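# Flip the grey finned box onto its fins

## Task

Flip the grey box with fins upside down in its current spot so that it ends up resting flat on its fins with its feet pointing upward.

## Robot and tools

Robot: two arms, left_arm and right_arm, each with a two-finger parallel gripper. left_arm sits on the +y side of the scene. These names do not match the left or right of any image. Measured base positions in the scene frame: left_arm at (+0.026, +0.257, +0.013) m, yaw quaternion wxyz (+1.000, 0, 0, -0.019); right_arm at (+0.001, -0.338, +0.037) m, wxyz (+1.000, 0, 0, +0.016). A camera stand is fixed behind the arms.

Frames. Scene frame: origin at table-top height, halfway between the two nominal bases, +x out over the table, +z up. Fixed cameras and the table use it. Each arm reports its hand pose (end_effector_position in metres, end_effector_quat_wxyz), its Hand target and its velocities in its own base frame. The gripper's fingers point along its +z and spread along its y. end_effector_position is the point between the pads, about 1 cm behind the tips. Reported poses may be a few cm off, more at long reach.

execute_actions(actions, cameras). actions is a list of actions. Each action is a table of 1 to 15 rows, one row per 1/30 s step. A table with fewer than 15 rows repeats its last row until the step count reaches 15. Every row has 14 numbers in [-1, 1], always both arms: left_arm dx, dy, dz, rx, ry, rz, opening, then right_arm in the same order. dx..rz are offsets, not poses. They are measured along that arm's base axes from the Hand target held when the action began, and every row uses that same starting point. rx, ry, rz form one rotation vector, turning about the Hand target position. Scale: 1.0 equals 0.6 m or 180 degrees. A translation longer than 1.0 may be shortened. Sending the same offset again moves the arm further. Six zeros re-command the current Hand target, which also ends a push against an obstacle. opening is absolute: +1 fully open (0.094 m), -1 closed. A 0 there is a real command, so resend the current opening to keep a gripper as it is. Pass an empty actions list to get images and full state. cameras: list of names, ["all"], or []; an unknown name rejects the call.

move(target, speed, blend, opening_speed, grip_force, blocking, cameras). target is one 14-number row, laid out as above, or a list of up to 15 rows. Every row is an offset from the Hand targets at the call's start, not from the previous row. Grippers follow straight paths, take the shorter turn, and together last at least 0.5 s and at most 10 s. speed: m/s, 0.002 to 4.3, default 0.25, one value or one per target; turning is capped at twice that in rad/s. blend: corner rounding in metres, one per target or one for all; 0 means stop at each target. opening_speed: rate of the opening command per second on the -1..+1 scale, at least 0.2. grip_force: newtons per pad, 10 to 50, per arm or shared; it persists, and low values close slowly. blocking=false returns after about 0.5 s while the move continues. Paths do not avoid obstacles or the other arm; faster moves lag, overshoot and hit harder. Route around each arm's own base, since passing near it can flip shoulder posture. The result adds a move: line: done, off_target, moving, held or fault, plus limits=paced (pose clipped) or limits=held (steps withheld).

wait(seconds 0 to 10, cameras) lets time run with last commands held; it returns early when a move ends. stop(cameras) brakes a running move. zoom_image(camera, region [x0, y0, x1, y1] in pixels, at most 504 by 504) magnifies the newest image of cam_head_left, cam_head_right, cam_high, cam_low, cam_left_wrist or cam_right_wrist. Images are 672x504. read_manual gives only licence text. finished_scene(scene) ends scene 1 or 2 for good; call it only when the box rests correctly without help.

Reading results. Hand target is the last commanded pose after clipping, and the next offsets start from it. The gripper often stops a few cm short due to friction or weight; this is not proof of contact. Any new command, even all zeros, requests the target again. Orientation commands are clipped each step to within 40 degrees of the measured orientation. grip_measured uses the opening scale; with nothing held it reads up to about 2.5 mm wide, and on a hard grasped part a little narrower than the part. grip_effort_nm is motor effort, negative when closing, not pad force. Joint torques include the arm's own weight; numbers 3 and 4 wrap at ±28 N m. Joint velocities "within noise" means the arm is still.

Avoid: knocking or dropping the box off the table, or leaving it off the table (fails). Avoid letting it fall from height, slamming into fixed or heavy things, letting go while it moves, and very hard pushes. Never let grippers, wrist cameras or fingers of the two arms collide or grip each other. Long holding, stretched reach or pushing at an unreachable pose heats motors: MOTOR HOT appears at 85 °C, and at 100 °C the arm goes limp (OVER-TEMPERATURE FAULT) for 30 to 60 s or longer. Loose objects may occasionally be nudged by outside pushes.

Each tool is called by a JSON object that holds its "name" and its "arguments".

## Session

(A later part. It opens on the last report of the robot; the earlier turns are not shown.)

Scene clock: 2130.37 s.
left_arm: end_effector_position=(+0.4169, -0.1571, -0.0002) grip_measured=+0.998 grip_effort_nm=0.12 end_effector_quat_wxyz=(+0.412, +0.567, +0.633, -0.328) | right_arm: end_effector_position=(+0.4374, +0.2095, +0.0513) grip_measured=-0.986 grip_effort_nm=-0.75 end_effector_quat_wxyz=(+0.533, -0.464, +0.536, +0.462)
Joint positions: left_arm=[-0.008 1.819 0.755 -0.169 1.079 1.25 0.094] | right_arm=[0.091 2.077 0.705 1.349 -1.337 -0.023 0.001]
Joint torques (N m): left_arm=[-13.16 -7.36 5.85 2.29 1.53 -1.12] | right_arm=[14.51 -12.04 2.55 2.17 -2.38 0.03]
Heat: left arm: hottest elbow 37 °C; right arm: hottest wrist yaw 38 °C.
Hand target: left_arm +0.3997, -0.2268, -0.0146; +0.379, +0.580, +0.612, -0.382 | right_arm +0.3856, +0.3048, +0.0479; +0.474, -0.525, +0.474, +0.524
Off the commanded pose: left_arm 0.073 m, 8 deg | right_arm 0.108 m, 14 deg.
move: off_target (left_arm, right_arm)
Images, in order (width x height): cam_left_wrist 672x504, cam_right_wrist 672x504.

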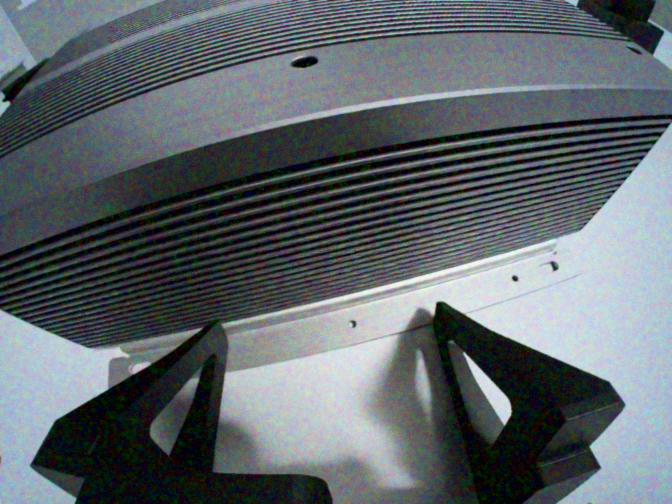

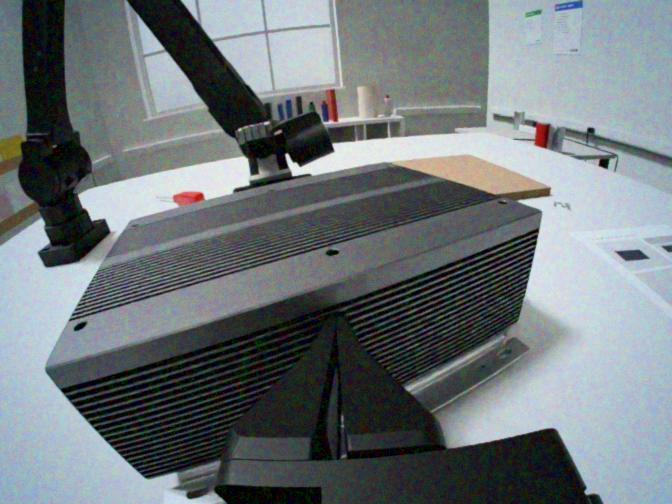

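{"name": "move", "arguments": {"target": [0.0138,0.1505,0.011,-0.0009,0.0043,0.0714,1,0.0812,-0.2063,-0.0098,0,0,-0.0764,-1], "speed": 0.05, "cameras": ["cam_right_wrist","cam_left_wrist","cam_high"]}}

Scene clock: 2148.43 s.
left_arm: end_effector_position=(+0.4122, -0.1457, +0.0005) grip_measured=+0.998 grip_effort_nm=0.12 end_effector_quat_wxyz=(+0.428, +0.525, +0.652, -0.339) | right_arm: end_effector_position=(+0.4333, +0.1860, +0.0456) grip_measured=-0.986 grip_effort_nm=-0.75 end_effector_quat_wxyz=(+0.532, -0.468, +0.531, +0.464)
Joint positions: left_arm=[0.027 1.816 0.699 -0.038 1.115 1.121 0.094] | right_arm=[0.034 2.098 0.7 1.383 -1.406 -0.02 0.001]
Joint torques (N m): left_arm=[0.85 -10.29 3.29 1.28 0.01 -0.53] | right_arm=[-1.67 -11.63 2.24 2.36 -0.19 0.04]
Heat: left arm: hottest elbow 37 °C; right arm: hottest wrist yaw 39 °C.
Hand target: left_arm +0.4080, -0.1366, -0.0080; +0.416, +0.505, +0.675, -0.341 | right_arm +0.4343, +0.1811, +0.0420; +0.533, -0.464, +0.534, +0.464
Off the commanded pose: left_arm 0.013 m, 4 deg | right_arm 0.006 m, 1 deg.
move: off_target (left_arm)
Images, in order (width x height): cam_high 672x504, cam_left_wrist 672x504, cam_right_wrist 672x504.

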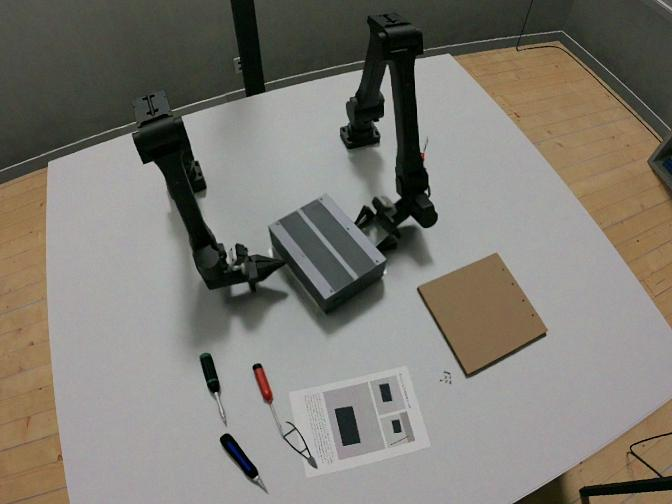

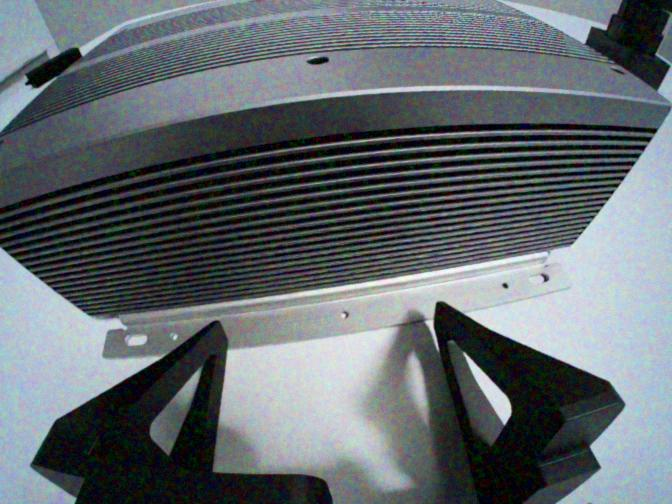

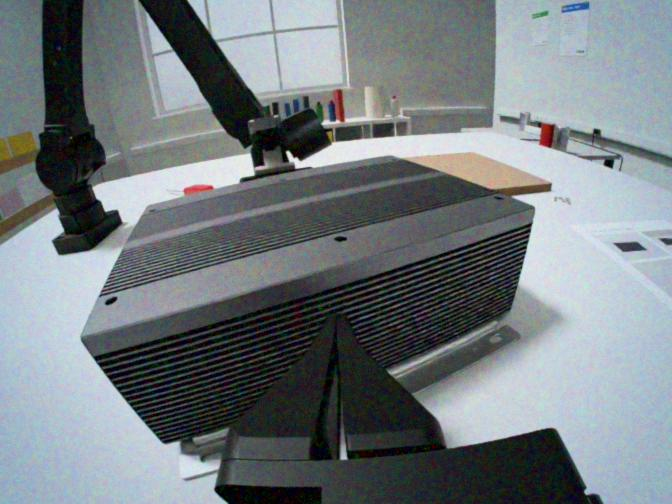

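{"name": "move", "arguments": {"target": [0.005,-0.0233,-0.007,0,0,0.02,1,0,0,0,0,0,0,-1], "speed": 0.03, "cameras": ["cam_left_wrist"]}}

{"name": "zoom_image", "arguments": {"camera": "cam_left_wrist", "region": [90, 240, 594, 440]}}

Scene clock: 2186.30 s.
left_arm: end_effector_position=(+0.4177, -0.1492, +0.0009) grip_measured=+0.998 grip_effort_nm=0.12 end_effector_quat_wxyz=(+0.446, +0.499, +0.670, -0.321) | right_arm: end_effector_position=(+0.4333, +0.1860, +0.0456) grip_measured=-0.986 grip_effort_nm=-0.75 end_effector_quat_wxyz=(+0.532, -0.468, +0.531, +0.464)
Joint positions: left_arm=[0.01 1.811 0.644 0.193 1.073 0.929 0.094] | right_arm=[0.034 2.098 0.7 1.383 -1.406 -0.019 0.001]
Joint torques (N m): left_arm=[-1.49 -9.17 3.4 1.44 -0.39 -0.61] | right_arm=[-1.9 -11.87 2.17 2.24 -0.18 0.05]
Heat: left arm: hottest elbow 36 °C; right arm: hottest elbow 34 °C.
Hand target: left_arm +0.4111, -0.1506, -0.0121; +0.427, +0.483, +0.690, -0.328 | right_arm +0.4343, +0.1811, +0.0420; +0.533, -0.464, +0.534, +0.464
Off the commanded pose: left_arm 0.015 m, 4 deg | right_arm 0.006 m, 1 deg.
move: off_target (left_arm)
Images, in order (width x height): cam_left_wrist 672x504.

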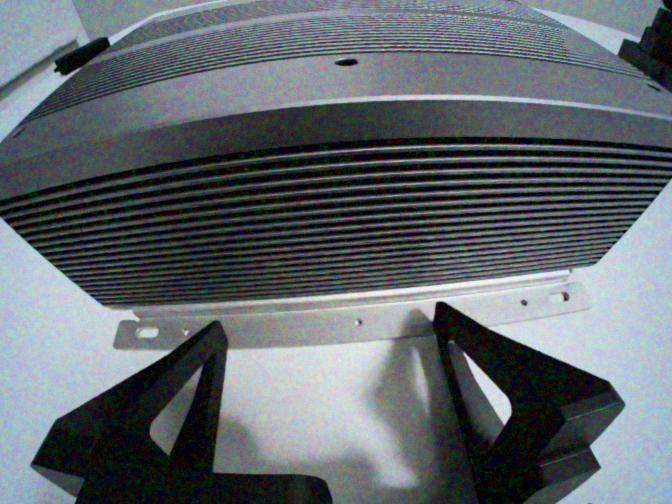

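Scaled by 1.000.

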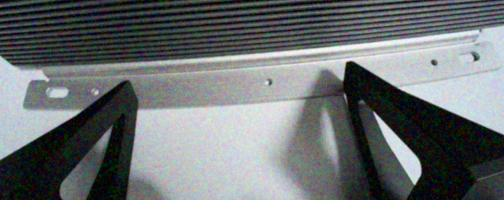

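{"name": "move", "arguments": {"target": [0,0,0,0,0,0,1,0.03,0.0275,-0.004,0,0,0,-1], "speed": 0.04, "cameras": ["cam_right_wrist"]}}

{"name": "zoom_image", "arguments": {"camera": "cam_right_wrist", "region": [200, 180, 480, 380]}}

Scene clock: 2196.00 s.
left_arm: end_effector_position=(+0.4176, -0.1492, +0.0010) grip_measured=+0.998 grip_effort_nm=0.12 end_effector_quat_wxyz=(+0.446, +0.498, +0.670, -0.321) | right_arm: end_effector_position=(+0.4481, +0.1913, +0.0426) grip_measured=-0.986 grip_effort_nm=-0.75 end_effector_quat_wxyz=(+0.538, -0.464, +0.534, +0.459)
Joint positions: left_arm=[0.01 1.811 0.643 0.195 1.073 0.926 0.094] | right_arm=[0.047 2.119 0.736 1.379 -1.375 -0.013 0.001]
Joint torques (N m): left_arm=[-1.67 -9.05 3.38 1.47 -0.39 -0.57] | right_arm=[0.38 -11.69 3.66 1.47 0.11 0.03]
Heat: left arm: hottest elbow 36 °C; right arm: hottest elbow 34 °C.
Hand target: left_arm +0.4111, -0.1505, -0.0121; +0.427, +0.483, +0.690, -0.328 | right_arm +0.4524, +0.1975, +0.0396; +0.533, -0.464, +0.534, +0.464
Off the commanded pose: left_arm 0.015 m, 4 deg | right_arm 0.008 m, 1 deg.
move: off_target (left_arm)
Images, in order (width x height): cam_right_wrist 672x504.

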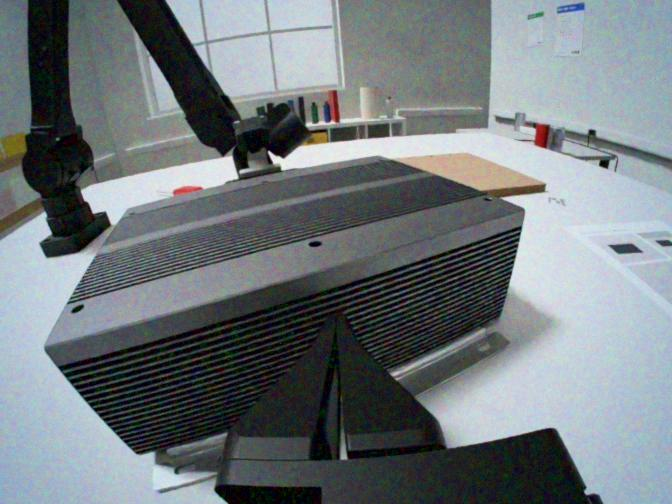

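Scaled by 1.800 from the camera's 672x504 image, which has a finer 960x720 frame.

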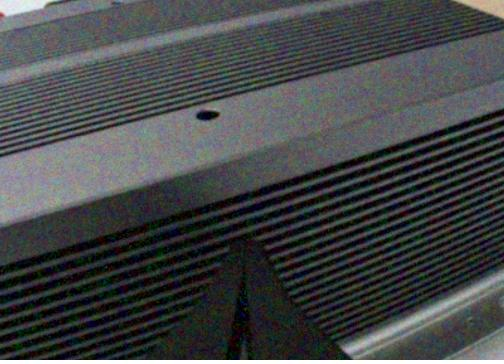

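{"name": "move", "arguments": {"target": [-0.0163,-0.0407,0,0,0,-0.0191,1,-0.0353,0.082,0,0,0,0.0255,-1], "speed": 0.04, "cameras": ["cam_right_wrist", "cam_left_wrist"]}}

Scene clock: 2205.50 s.
left_arm: end_effector_position=(+0.4146, -0.1619, +0.0007) grip_measured=+0.998 grip_effort_nm=0.12 end_effector_quat_wxyz=(+0.442, +0.510, +0.664, -0.322) | right_arm: end_effector_position=(+0.4473, +0.2064, +0.0426) grip_measured=-0.986 grip_effort_nm=-0.75 end_effector_quat_wxyz=(+0.538, -0.464, +0.534, +0.458)
Joint positions: left_arm=[-0.023 1.808 0.643 0.201 1.059 0.925 0.094] | right_arm=[0.082 2.119 0.736 1.379 -1.338 -0.013 0.001]
Joint torques (N m): left_arm=[-3.6 -9.05 3.4 1.1 0.12 -0.56] | right_arm=[6.77 -12.45 2.8 1.58 -0.34 0.03]
Heat: left arm: hottest elbow 36 °C; right arm: hottest elbow 34 °C.
Hand target: left_arm +0.4013, -0.1750, -0.0122; +0.417, +0.504, +0.676, -0.341 | right_arm +0.4311, +0.2467, +0.0396; +0.514, -0.485, +0.515, +0.485
Off the commanded pose: left_arm 0.023 m, 4 deg | right_arm 0.044 m, 5 deg.
move: off_target (left_arm, right_arm)
Images, in order (width x height): cam_left_wrist 672x504, cam_right_wrist 672x504.

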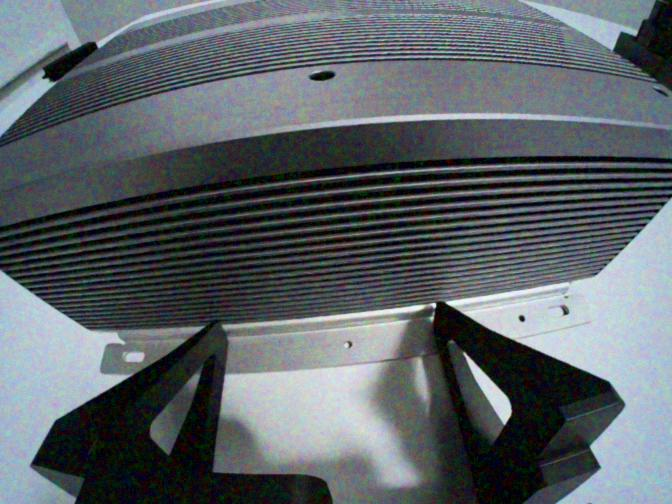

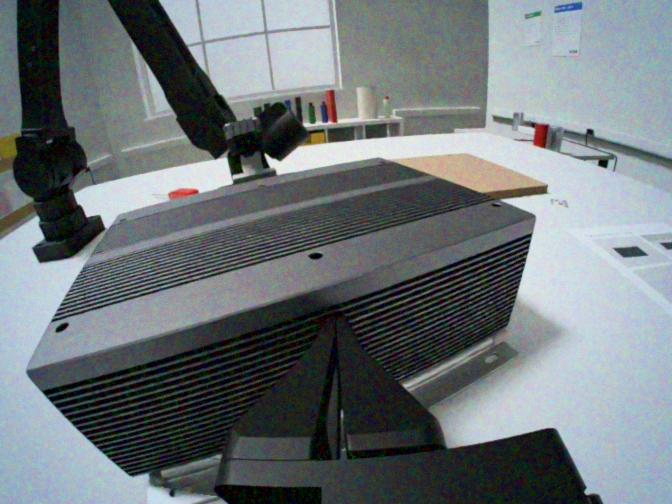

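{"name": "move", "arguments": {"target": [[0.0012,0.0608,0.0033,0,0,0.0191,1,0.0233,-0.0438,0,0,0,-0.0191,-1],[0.0012,0.0608,-0.0213,0,0,0.0191,1,0.0233,-0.0438,0,0,0,-0.0191,-1]], "speed": 0.03, "cameras": ["cam_right_wrist", "cam_left_wrist"]}}

{"name": "zoom_image", "arguments": {"camera": "cam_left_wrist", "region": [90, 240, 594, 440]}}

Scene clock: 2224.63 s.
left_arm: end_effector_position=(+0.4103, -0.1440, -0.0021) grip_measured=+0.998 grip_effort_nm=0.12 end_effector_quat_wxyz=(+0.446, +0.498, +0.670, -0.321) | right_arm: end_effector_position=(+0.4475, +0.2064, +0.0426) grip_measured=-0.986 grip_effort_nm=-0.75 end_effector_quat_wxyz=(+0.538, -0.464, +0.534, +0.458)
Joint positions: left_arm=[0.024 1.809 0.626 0.188 1.079 0.952 0.094] | right_arm=[0.082 2.119 0.736 1.379 -1.337 -0.013 0.001]
Joint torques (N m): left_arm=[0.09 -6.65 3.21 1.61 0.06 -0.27] | right_arm=[1.55 -12.45 3.36 1.44 -0.16 0.08]
Heat: left arm: hottest elbow 36 °C; right arm: hottest elbow 34 °C.
Hand target: left_arm +0.4020, -0.1385, -0.0249; +0.427, +0.483, +0.690, -0.328 | right_arm +0.4451, +0.2204, +0.0396; +0.529, -0.470, +0.529, +0.469
Off the commanded pose: left_arm 0.025 m, 4 deg | right_arm 0.015 m, 2 deg.
move: off_target (left_arm, right_arm)
Images, in order (width x height): cam_left_wrist 672x504, cam_right_wrist 672x504.

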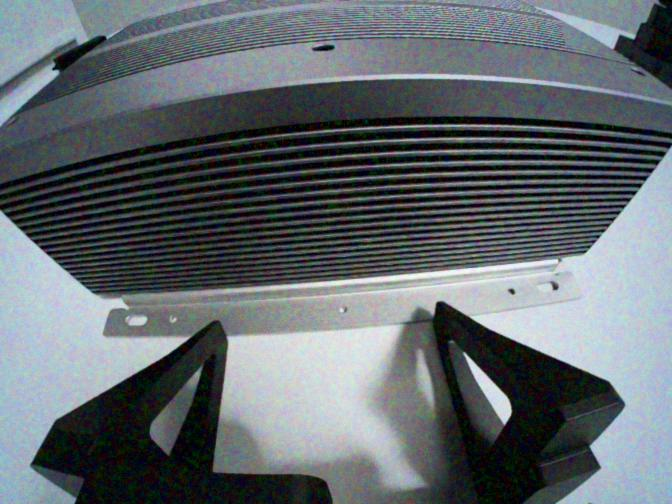

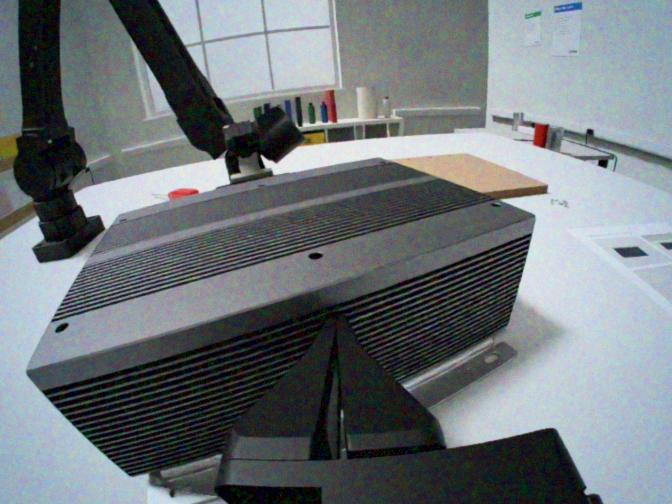

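Scaled by 1.000.

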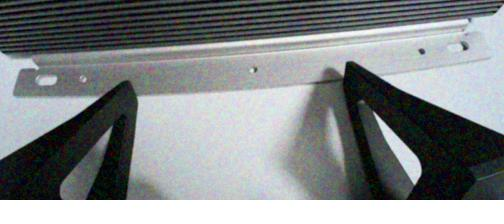

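{"name": "move", "arguments": {"target": [0.0083,-0.03,0.0,-0.001,0.0043,-0.0036,1,0,0,0,0,0,0,-1], "speed": 0.03, "cameras": ["cam_left_wrist"]}}

{"name": "zoom_image", "arguments": {"camera": "cam_left_wrist", "region": [90, 240, 594, 440]}}

Scene clock: 2234.23 s.
left_arm: end_effector_position=(+0.4126, -0.1456, -0.0025) grip_measured=+0.998 grip_effort_nm=0.12 end_effector_quat_wxyz=(+0.449, +0.499, +0.670, -0.317) | right_arm: end_effector_position=(+0.4475, +0.2064, +0.0426) grip_measured=-0.986 grip_effort_nm=-0.75 end_effector_quat_wxyz=(+0.538, -0.464, +0.534, +0.458)
Joint positions: left_arm=[0.019 1.813 0.626 0.211 1.072 0.939 0.094] | right_arm=[0.082 2.119 0.736 1.379 -1.337 -0.013 0.001]
Joint torques (N m): left_arm=[-3.31 -6.3 4.34 1.8 -0.33 -0.78] | right_arm=[1.38 -11.52 3.21 1.59 -0.13 0.04]
Heat: left arm: hottest elbow 36 °C; right arm: hottest elbow 34 °C.
Hand target: left_arm +0.4070, -0.1564, -0.0250; +0.421, +0.484, +0.690, -0.335 | right_arm +0.4451, +0.2204, +0.0396; +0.529, -0.470, +0.529, +0.469
Off the commanded pose: left_arm 0.026 m, 5 deg | right_arm 0.015 m, 2 deg.
move: off_target (left_arm, right_arm)
Images, in order (width x height): cam_left_wrist 672x504.

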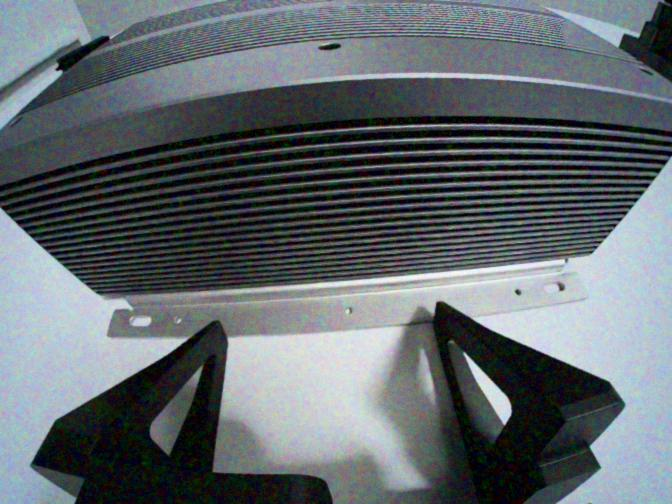

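Scaled by 1.000.

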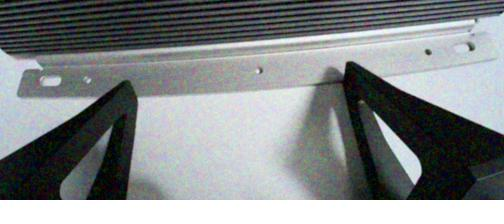

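{"name": "move", "arguments": {"target": [-0.0293,-0.0663,0.002,0,0,-0.0318,1,-0.0632,0.1067,0,0,0,0.0477,-1], "speed": 0.04, "cameras": ["cam_right_wrist","cam_left_wrist"]}}

{"name": "zoom_image", "arguments": {"camera": "cam_left_wrist", "region": [90, 240, 594, 440]}}

Scene clock: 2263.50 s.
left_arm: end_effector_position=(+0.4120, -0.1472, -0.0027) grip_measured=+0.998 grip_effort_nm=0.12 end_effector_quat_wxyz=(+0.448, +0.500, +0.670, -0.317) | right_arm: end_effector_position=(+0.4470, +0.2079, +0.0426) grip_measured=-0.986 grip_effort_nm=-0.75 end_effector_quat_wxyz=(+0.538, -0.464, +0.534, +0.459)
Joint positions: left_arm=[0.014 1.812 0.626 0.211 1.07 0.938 0.094] | right_arm=[0.086 2.119 0.736 1.379 -1.336 -0.013 0.001]
Joint torques (N m): left_arm=[-10.52 -7.47 3.85 0.96 -0.08 -0.5] | right_arm=[11.69 -12.92 2.07 1.99 -1.12 0.03]
Heat: left arm: hottest elbow 36 °C; right arm: hottest elbow 34 °C.
Hand target: left_arm +0.3894, -0.1963, -0.0238; +0.404, +0.518, +0.665, -0.356 | right_arm +0.4072, +0.2844, +0.0396; +0.492, -0.508, +0.492, +0.507
Off the commanded pose: left_arm 0.058 m, 7 deg | right_arm 0.086 m, 10 deg.
move: off_target (left_arm, right_arm)
Images, in order (width x height): cam_left_wrist 672x504, cam_right_wrist 672x504.

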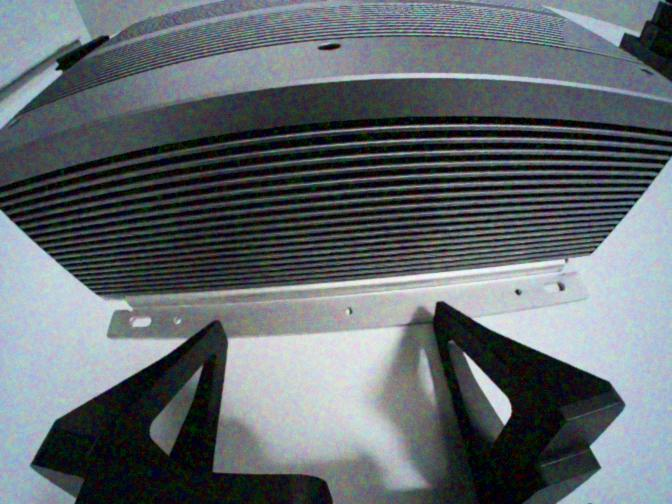

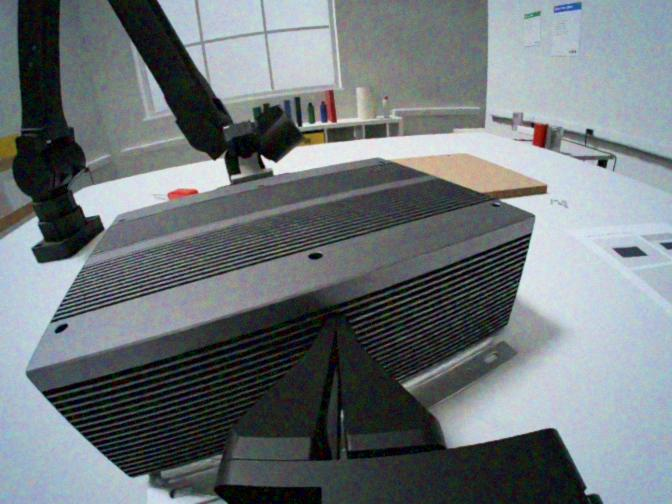

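Scaled by 1.000.

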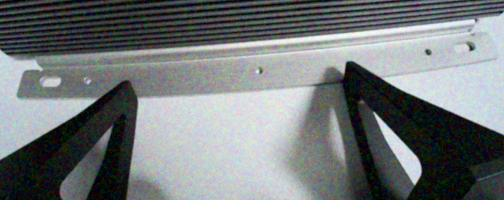

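{"name": "move", "arguments": {"target": [[-0.0148,-0.031,0.0,0,0,-0.0159,1,-0.0397,0.0522,0.0,0,0,0.0255,-1],[-0.0148,-0.031,0.0,0,0,-0.0159,1,-0.0397,0.0522,0.03,0,0,0.0255,-1]], "speed": 0.03, "cameras": ["cam_right_wrist"]}}

{"name": "zoom_image", "arguments": {"camera": "cam_right_wrist", "region": [200, 200, 480, 400]}}

Scene clock: 2271.57 s.
left_arm: end_effector_position=(+0.4088, -0.1479, -0.0023) grip_measured=+0.998 grip_effort_nm=0.12 end_effector_quat_wxyz=(+0.439, +0.506, +0.673, -0.314) | right_arm: end_effector_position=(+0.4432, +0.2092, +0.0429) grip_measured=-0.986 grip_effort_nm=-0.75 end_effector_quat_wxyz=(+0.532, -0.460, +0.539, +0.463)
Joint positions: left_arm=[0.009 1.795 0.626 0.164 1.053 0.964 0.094] | right_arm=[0.09 2.108 0.724 1.361 -1.333 -0.013 0.001]
Joint torques (N m): left_arm=[-13.27 -6.48 3.84 1.52 0.82 -0.53] | right_arm=[16.85 -16.21 1.16 1.89 -2.21 0.07]
Heat: left arm: hottest elbow 36 °C; right arm: hottest elbow 34 °C.
Hand target: left_arm +0.3804, -0.2148, -0.0238; +0.395, +0.534, +0.652, -0.366 | right_arm +0.3833, +0.3158, +0.0576; +0.471, -0.527, +0.472, +0.527
Off the commanded pose: left_arm 0.076 m, 9 deg | right_arm 0.123 m, 15 deg.
move: off_target (left_arm, right_arm)
Images, in order (width x height): cam_right_wrist 672x504.

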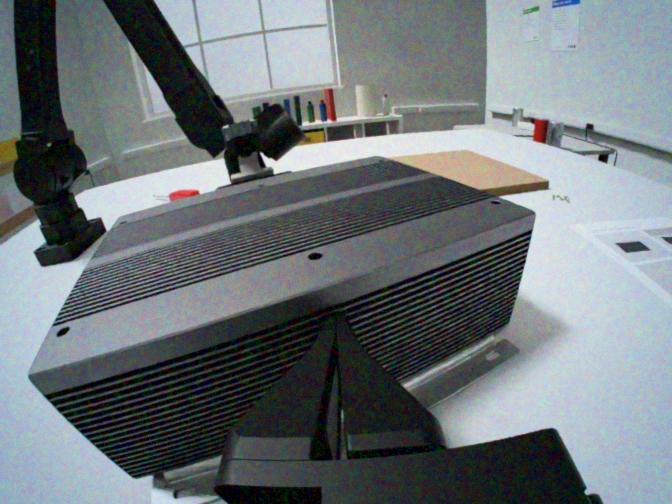

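Scaled by 1.800 from the camera's 672x504 image, which has a finer 960x720 frame.

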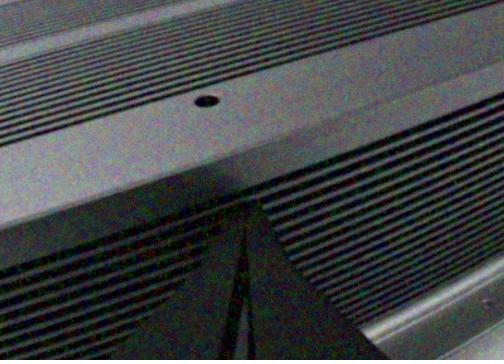

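{"name": "move", "arguments": {"target": [-0.0072,-0.0255,0.0,0,0,-0.0111,1,-0.0198,0.038,0.01,0,0,0.0159,-1], "speed": 0.03, "cameras": ["cam_right_wrist","cam_left_wrist"]}}

Scene clock: 2282.23 s.
left_arm: end_effector_position=(+0.4070, -0.1481, -0.0024) grip_measured=+0.998 grip_effort_nm=0.12 end_effector_quat_wxyz=(+0.436, +0.509, +0.672, -0.314) | right_arm: end_effector_position=(+0.4388, +0.2163, +0.0598) grip_measured=-0.986 grip_effort_nm=-0.75 end_effector_quat_wxyz=(+0.532, -0.472, +0.526, +0.465)
Joint positions: left_arm=[0.008 1.792 0.626 0.147 1.052 0.978 0.094] | right_arm=[0.105 2.062 0.717 1.344 -1.345 -0.013 0.001]
Joint torques (N m): left_arm=[-15.79 -6.36 4.11 1.59 0.93 -0.56] | right_arm=[18.9 -13.68 1.44 1.54 -1.99 -0.01]
Heat: left arm: hottest elbow 36 °C; right arm: hottest elbow 34 °C.
Hand target: left_arm +0.3761, -0.2301, -0.0238; +0.388, +0.546, +0.643, -0.372 | right_arm +0.3715, +0.3386, +0.0637; +0.458, -0.539, +0.458, +0.538
Off the commanded pose: left_arm 0.090 m, 10 deg | right_arm 0.140 m, 16 deg.
move: off_target (left_arm, right_arm)
Images, in order (width x height): cam_left_wrist 672x504, cam_right_wrist 672x504.

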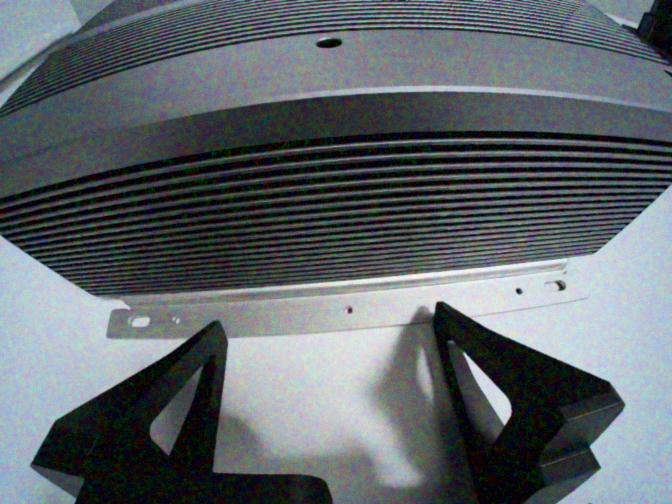

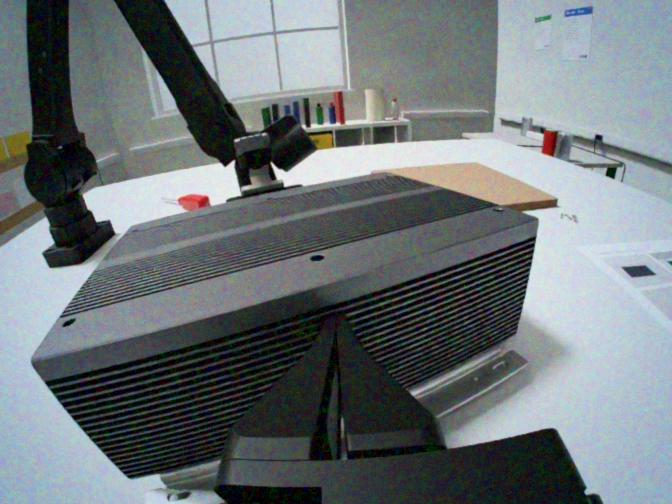

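{"name": "move", "arguments": {"target": [0.0075,0.0127,0.0,0,0,0.0064,1,0.003,0.001,0.0200,0,0,-0.009,-1], "speed": 0.03, "cameras": ["cam_right_wrist","cam_left_wrist"]}}

Scene clock: 2319.07 s.
left_arm: end_effector_position=(+0.4060, -0.1478, -0.0020) grip_measured=+0.998 grip_effort_nm=0.12 end_effector_quat_wxyz=(+0.436, +0.509, +0.673, -0.312) | right_arm: end_effector_position=(+0.4342, +0.2292, +0.0856) grip_measured=-0.986 grip_effort_nm=-0.75 end_effector_quat_wxyz=(+0.539, -0.478, +0.518, +0.461)
Joint positions: left_arm=[0.008 1.787 0.623 0.144 1.048 0.98 0.094] | right_arm=[0.137 1.986 0.699 1.312 -1.317 -0.013 0.001]
Joint torques (N m): left_arm=[-14.62 -5.71 4.59 1.96 0.96 -0.69] | right_arm=[16.85 -11.75 2.41 0.65 -1.41 -0.04]
Heat: left arm: hottest elbow 36 °C; right arm: hottest wrist yaw 35 °C.
Hand target: left_arm +0.3808, -0.2225, -0.0238; +0.392, +0.539, +0.648, -0.368 | right_arm +0.3734, +0.3392, +0.0757; +0.466, -0.532, +0.466, +0.532
Off the commanded pose: left_arm 0.082 m, 9 deg | right_arm 0.126 m, 14 deg.
move: off_target (left_arm, right_arm)
Images, in order (width x height): cam_left_wrist 672x504, cam_right_wrist 672x504.

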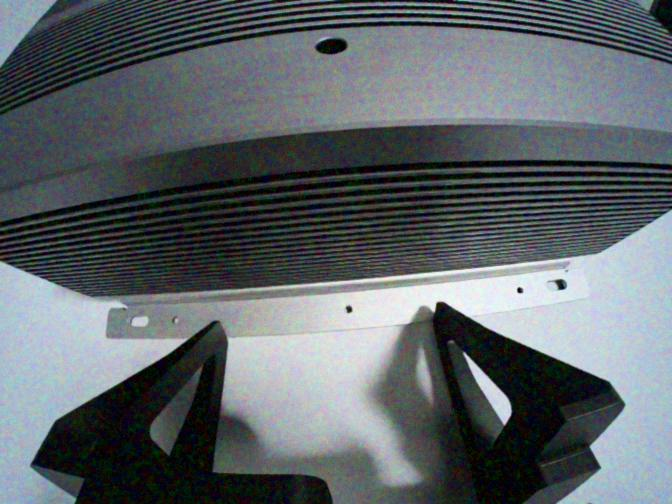

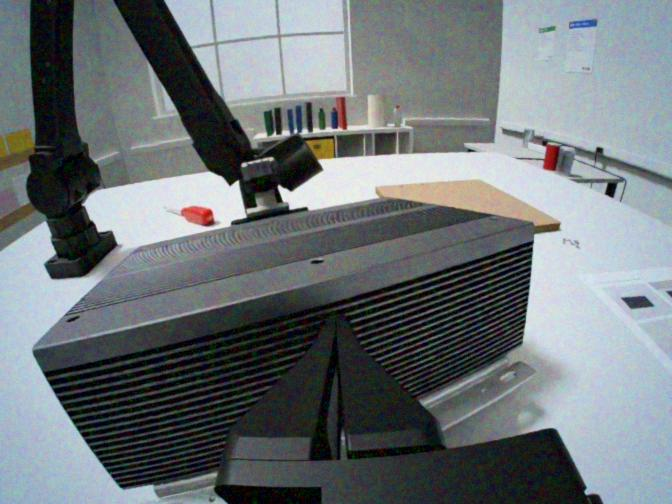

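{"name": "move", "arguments": {"target": [0.0098,0.0173,0.0,0,0,0.0086,1,0.0068,0.006,0.0195,0,0,-0.0115,-1], "speed": 0.03, "cameras": ["cam_right_wrist","cam_left_wrist"]}}

Scene clock: 2334.00 s.
left_arm: end_effector_position=(+0.4063, -0.1477, -0.0018) grip_measured=+0.998 grip_effort_nm=0.12 end_effector_quat_wxyz=(+0.437, +0.508, +0.674, -0.311) | right_arm: end_effector_position=(+0.4307, +0.2480, +0.1124) grip_measured=-0.986 grip_effort_nm=-0.75 end_effector_quat_wxyz=(+0.550, -0.484, +0.507, +0.454)
Joint positions: left_arm=[0.008 1.786 0.62 0.153 1.047 0.972 0.094] | right_arm=[0.183 1.913 0.689 1.282 -1.268 -0.016 0.001]
Joint torques (N m): left_arm=[-12.86 -5.3 5.05 2.09 0.94 -0.72] | right_arm=[14.86 -8.41 3.36 0.21 -1.15 -0.07]
Heat: left arm: hottest elbow 36 °C; right arm: hottest wrist yaw 34 °C.
Hand target: left_arm +0.3866, -0.2121, -0.0237; +0.397, +0.530, +0.655, -0.363 | right_arm +0.3774, +0.3427, +0.0873; +0.475, -0.524, +0.476, +0.523
Off the commanded pose: left_arm 0.071 m, 8 deg | right_arm 0.112 m, 13 deg.
move: off_target (left_arm, right_arm)
Images, in order (width x height): cam_left_wrist 672x504, cam_right_wrist 672x504.

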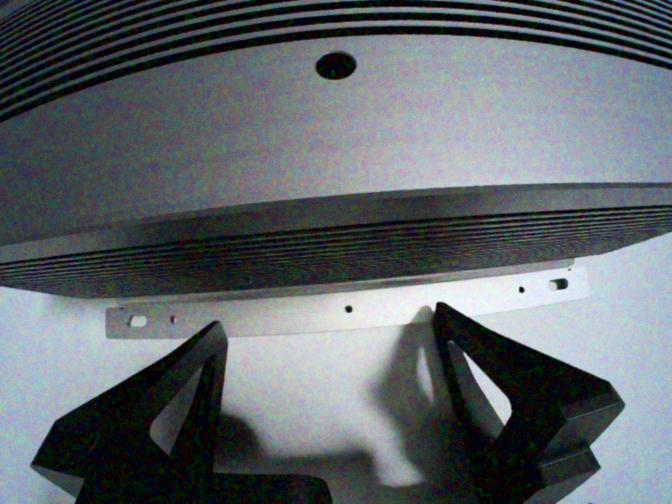

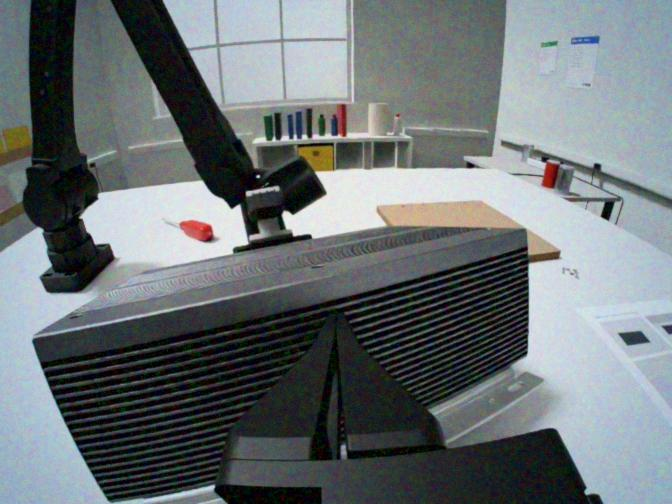

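{"name": "move", "arguments": {"target": [0.011,0.0208,0.0,0,0,0.0102,1,0.0075,0.0128,0.0345,0,0,-0.016,-1], "speed": 0.03, "cameras": ["cam_right_wrist","cam_left_wrist"]}}

Scene clock: 2383.67 s.
left_arm: end_effector_position=(+0.4071, -0.1474, -0.0020) grip_measured=+0.998 grip_effort_nm=0.12 end_effector_quat_wxyz=(+0.439, +0.507, +0.674, -0.310) | right_arm: end_effector_position=(+0.4199, +0.2984, +0.1565) grip_measured=-0.986 grip_effort_nm=-0.75 end_effector_quat_wxyz=(+0.564, -0.503, +0.473, +0.453)
Joint positions: left_arm=[0.009 1.788 0.619 0.164 1.045 0.967 0.094] | right_arm=[0.3 1.82 0.712 1.237 -1.19 -0.02 0.001]
Joint torques (N m): left_arm=[-10.7 -4.89 5.42 2.11 0.85 -0.79] | right_arm=[8.53 -5.77 3.17 -0.68 -0.66 0]
Heat: left arm: hottest elbow 36 °C; right arm: hottest elbow 34 °C.
Hand target: left_arm +0.3932, -0.1996, -0.0238; +0.403, +0.520, +0.664, -0.357 | right_arm +0.3820, +0.3504, +0.1080; +0.488, -0.512, +0.489, +0.511
Off the commanded pose: left_arm 0.058 m, 7 deg | right_arm 0.081 m, 11 deg.
move: off_target (left_arm, right_arm)
Images, in order (width x height): cam_left_wrist 672x504, cam_right_wrist 672x504.

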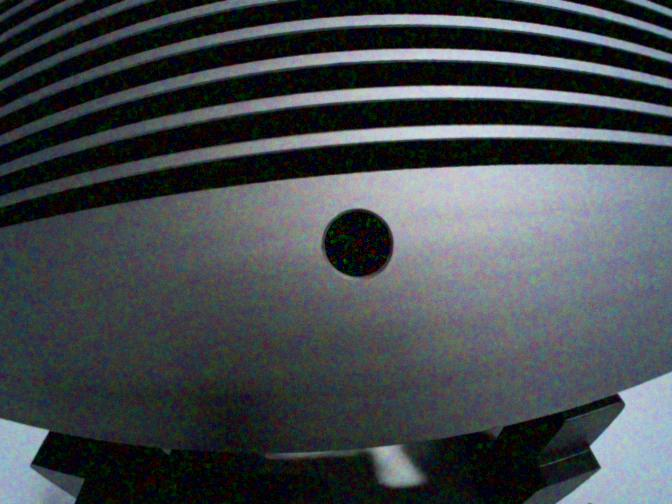

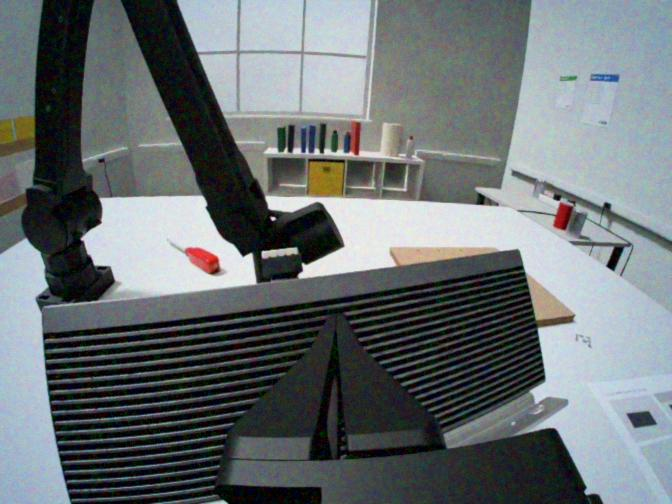

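{"name": "move", "arguments": {"target": [0.0188,0.0398,0.0,0,0,0.0191,1,0.0,0.0,0.013,0,0,0,-1], "speed": 0.03, "cameras": ["cam_low","cam_high","cam_right_wrist"]}}

{"name": "zoom_image", "arguments": {"camera": "cam_high", "region": [170, 140, 470, 340]}}

{"name": "zoom_image", "arguments": {"camera": "cam_low", "region": [200, 200, 452, 320]}}

Scene clock: 2405.63 s.
left_arm: end_effector_position=(+0.4090, -0.1476, -0.0008) grip_measured=+0.998 grip_effort_nm=0.12 end_effector_quat_wxyz=(+0.440, +0.492, +0.679, -0.322) | right_arm: end_effector_position=(+0.4177, +0.3044, +0.1605) grip_measured=-0.986 grip_effort_nm=-0.75 end_effector_quat_wxyz=(+0.559, -0.504, +0.473, +0.458)
Joint positions: left_arm=[0.012 1.796 0.619 0.195 1.061 0.914 0.094] | right_arm=[0.313 1.807 0.716 1.209 -1.188 -0.02 0.001]
Joint torques (N m): left_arm=[-6.65 -4.95 5.7 2.15 0.13 -0.47] | right_arm=[7.65 -6.95 3.04 -0.34 -0.65 0.05]
Heat: left arm: hottest elbow 36 °C; right arm: hottest elbow 34 °C.
Hand target: left_arm +0.4045, -0.1757, -0.0237; +0.413, +0.500, +0.679, -0.344 | right_arm +0.3818, +0.3504, +0.1158; +0.488, -0.512, +0.488, +0.511
Off the commanded pose: left_arm 0.037 m, 4 deg | right_arm 0.073 m, 10 deg.
move: off_target (left_arm, right_arm)
Images, in order (width x height): cam_high 672x504, cam_low 672x504, cam_right_wrist 672x504.

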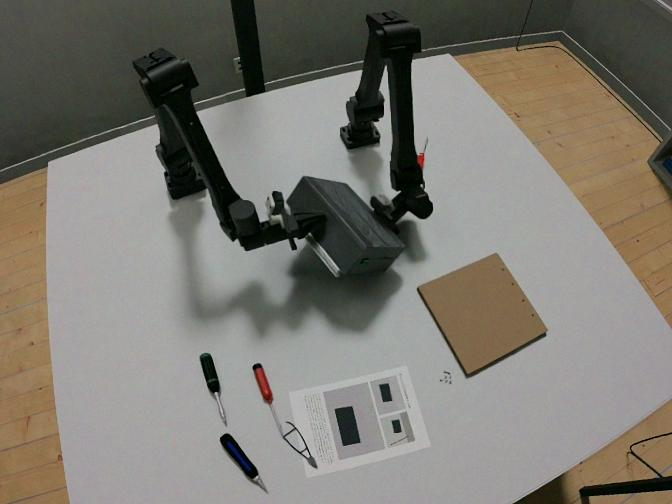

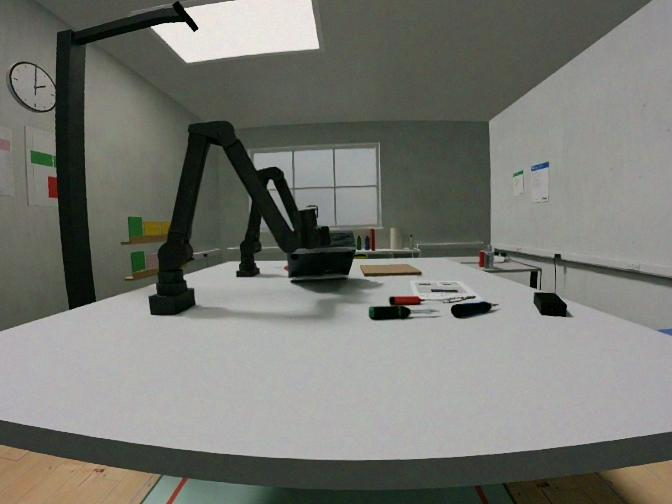

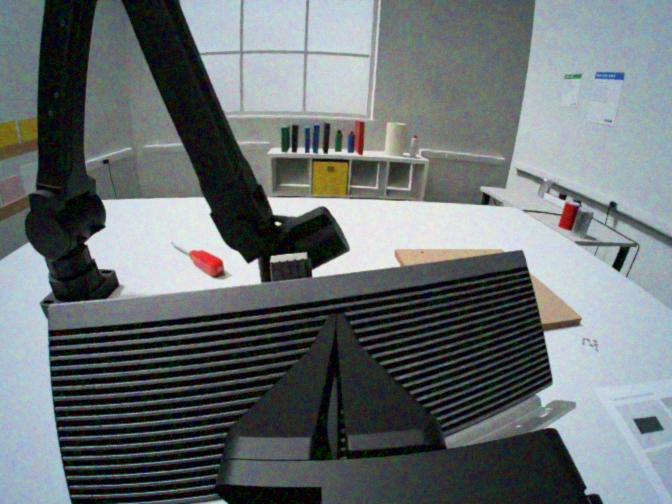

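Scaled by 1.680.

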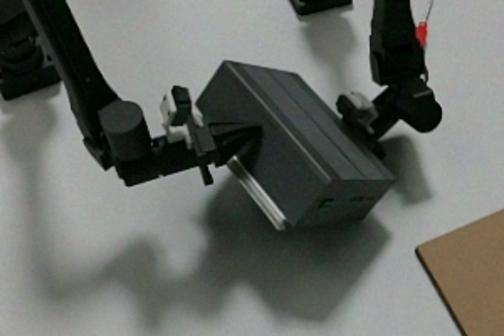

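Scaled by 2.000.

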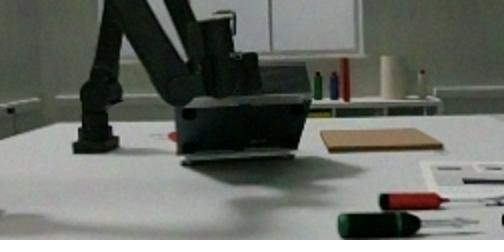

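{"name": "move", "arguments": {"target": [0.014,0.033,0.0,0,0,0.0159,1,0.0,0.0,0.0,0,0,0,-1], "speed": 0.03, "cameras": ["cam_left_wrist"]}}

Scene clock: 2413.97 s.
left_arm: end_effector_position=(+0.4098, -0.1467, -0.0010) grip_measured=+0.998 grip_effort_nm=0.12 end_effector_quat_wxyz=(+0.443, +0.490, +0.677, -0.324) | right_arm: end_effector_position=(+0.4176, +0.3046, +0.1605) grip_measured=-0.986 grip_effort_nm=-0.75 end_effector_quat_wxyz=(+0.559, -0.504, +0.473, +0.458)
Joint positions: left_arm=[0.016 1.803 0.619 0.209 1.07 0.91 0.094] | right_arm=[0.314 1.807 0.716 1.209 -1.187 -0.02 0.001]
Joint torques (N m): left_arm=[-3.02 -5.19 5.86 1.96 -0.33 -0.55] | right_arm=[8.06 -6.65 3.19 -0.46 -0.66 0.04]
Heat: left arm: hottest elbow 36 °C; right arm: hottest elbow 34 °C.
Hand target: left_arm +0.4129, -0.1559, -0.0238; +0.422, +0.482, +0.691, -0.334 | right_arm +0.3818, +0.3505, +0.1158; +0.488, -0.512, +0.488, +0.511
Off the commanded pose: left_arm 0.025 m, 3 deg | right_arm 0.073 m, 10 deg.
move: off_target (left_arm, right_arm)
Images, in order (width x height): cam_left_wrist 672x504.

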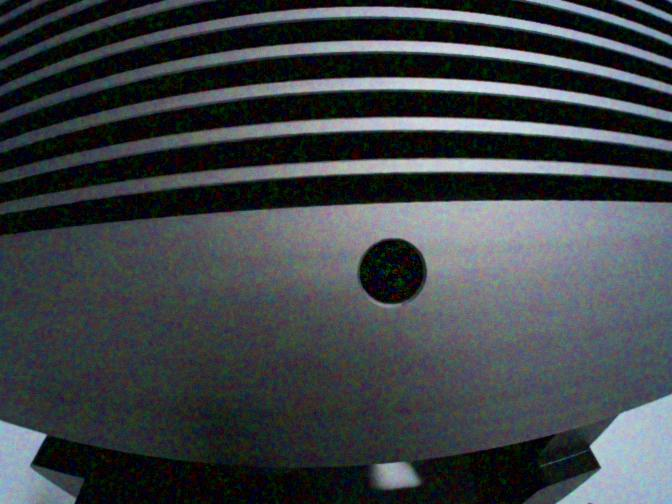

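{"name": "move", "arguments": {"target": [-0.005,0.045,0.006,0,0,0.0159,1,0.0,0.0,0.0,0,0,0,-1], "speed": 0.02, "cameras": ["cam_left_wrist"]}}

Scene clock: 2422.87 s.
left_arm: end_effector_position=(+0.4145, -0.1320, -0.0009) grip_measured=+0.998 grip_effort_nm=0.12 end_effector_quat_wxyz=(+0.449, +0.478, +0.685, -0.317) | right_arm: end_effector_position=(+0.4177, +0.3062, +0.1569) grip_measured=-0.986 grip_effort_nm=-0.75 end_effector_quat_wxyz=(+0.554, -0.501, +0.480, +0.461)
Joint positions: left_arm=[0.052 1.804 0.619 0.209 1.073 0.909 0.094] | right_arm=[0.317 1.81 0.716 1.195 -1.182 -0.02 0.001]
Joint torques (N m): left_arm=[-0.38 -7.06 4.08 1.02 -0.06 -0.26] | right_arm=[7.18 -6.3 3.45 0.08 -0.89 0.05]
Heat: left arm: hottest elbow 36 °C; right arm: hottest elbow 34 °C.
Hand target: left_arm +0.4099, -0.1289, -0.0202; +0.430, +0.465, +0.703, -0.323 | right_arm +0.3818, +0.3504, +0.1159; +0.488, -0.512, +0.488, +0.511
Off the commanded pose: left_arm 0.020 m, 3 deg | right_arm 0.070 m, 10 deg.
move: off_target (left_arm, right_arm)
Images, in order (width x height): cam_left_wrist 672x504.

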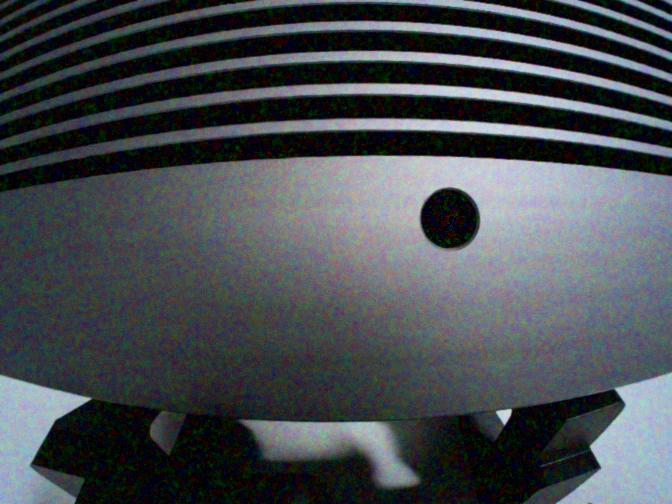

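{"name": "move", "arguments": {"target": [-0.01,0.06,0.02,0,0,0.0,1,0.0,0.0,0.0,0,0,0,-1], "speed": 0.03, "cameras": ["cam_left_wrist"]}}

Scene clock: 2430.97 s.
left_arm: end_effector_position=(+0.4034, -0.0891, -0.0008) grip_measured=+0.998 grip_effort_nm=0.12 end_effector_quat_wxyz=(+0.443, +0.465, +0.697, -0.320) | right_arm: end_effector_position=(+0.4143, +0.3053, +0.1175) grip_measured=-0.986 grip_effort_nm=-0.75 end_effector_quat_wxyz=(+0.521, -0.485, +0.515, +0.478)
Joint positions: left_arm=[0.173 1.784 0.634 -0.026 1.119 1.1 0.094] | right_arm=[0.318 1.879 0.704 1.172 -1.18 -0.017 0.001]
Joint torques (N m): left_arm=[-1.96 -8.76 5.01 0.58 -0.01 -0.21] | right_arm=[7.88 -11.87 4.38 1.74 -0.88 0.11]
Heat: left arm: hottest elbow 36 °C; right arm: hottest elbow 34 °C.
Hand target: left_arm +0.4038, -0.0929, -0.0081; +0.430, +0.465, +0.703, -0.323 | right_arm +0.3818, +0.3505, +0.1158; +0.488, -0.512, +0.489, +0.511
Off the commanded pose: left_arm 0.008 m, 2 deg | right_arm 0.056 m, 7 deg.
move: off_target (right_arm)
Images, in order (width x height): cam_left_wrist 672x504.

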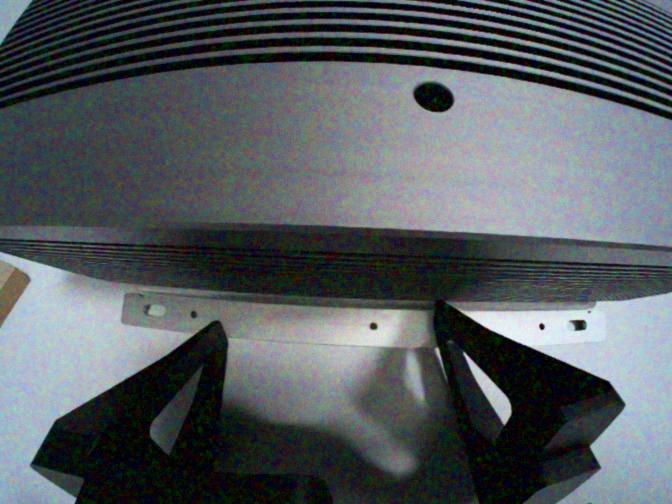

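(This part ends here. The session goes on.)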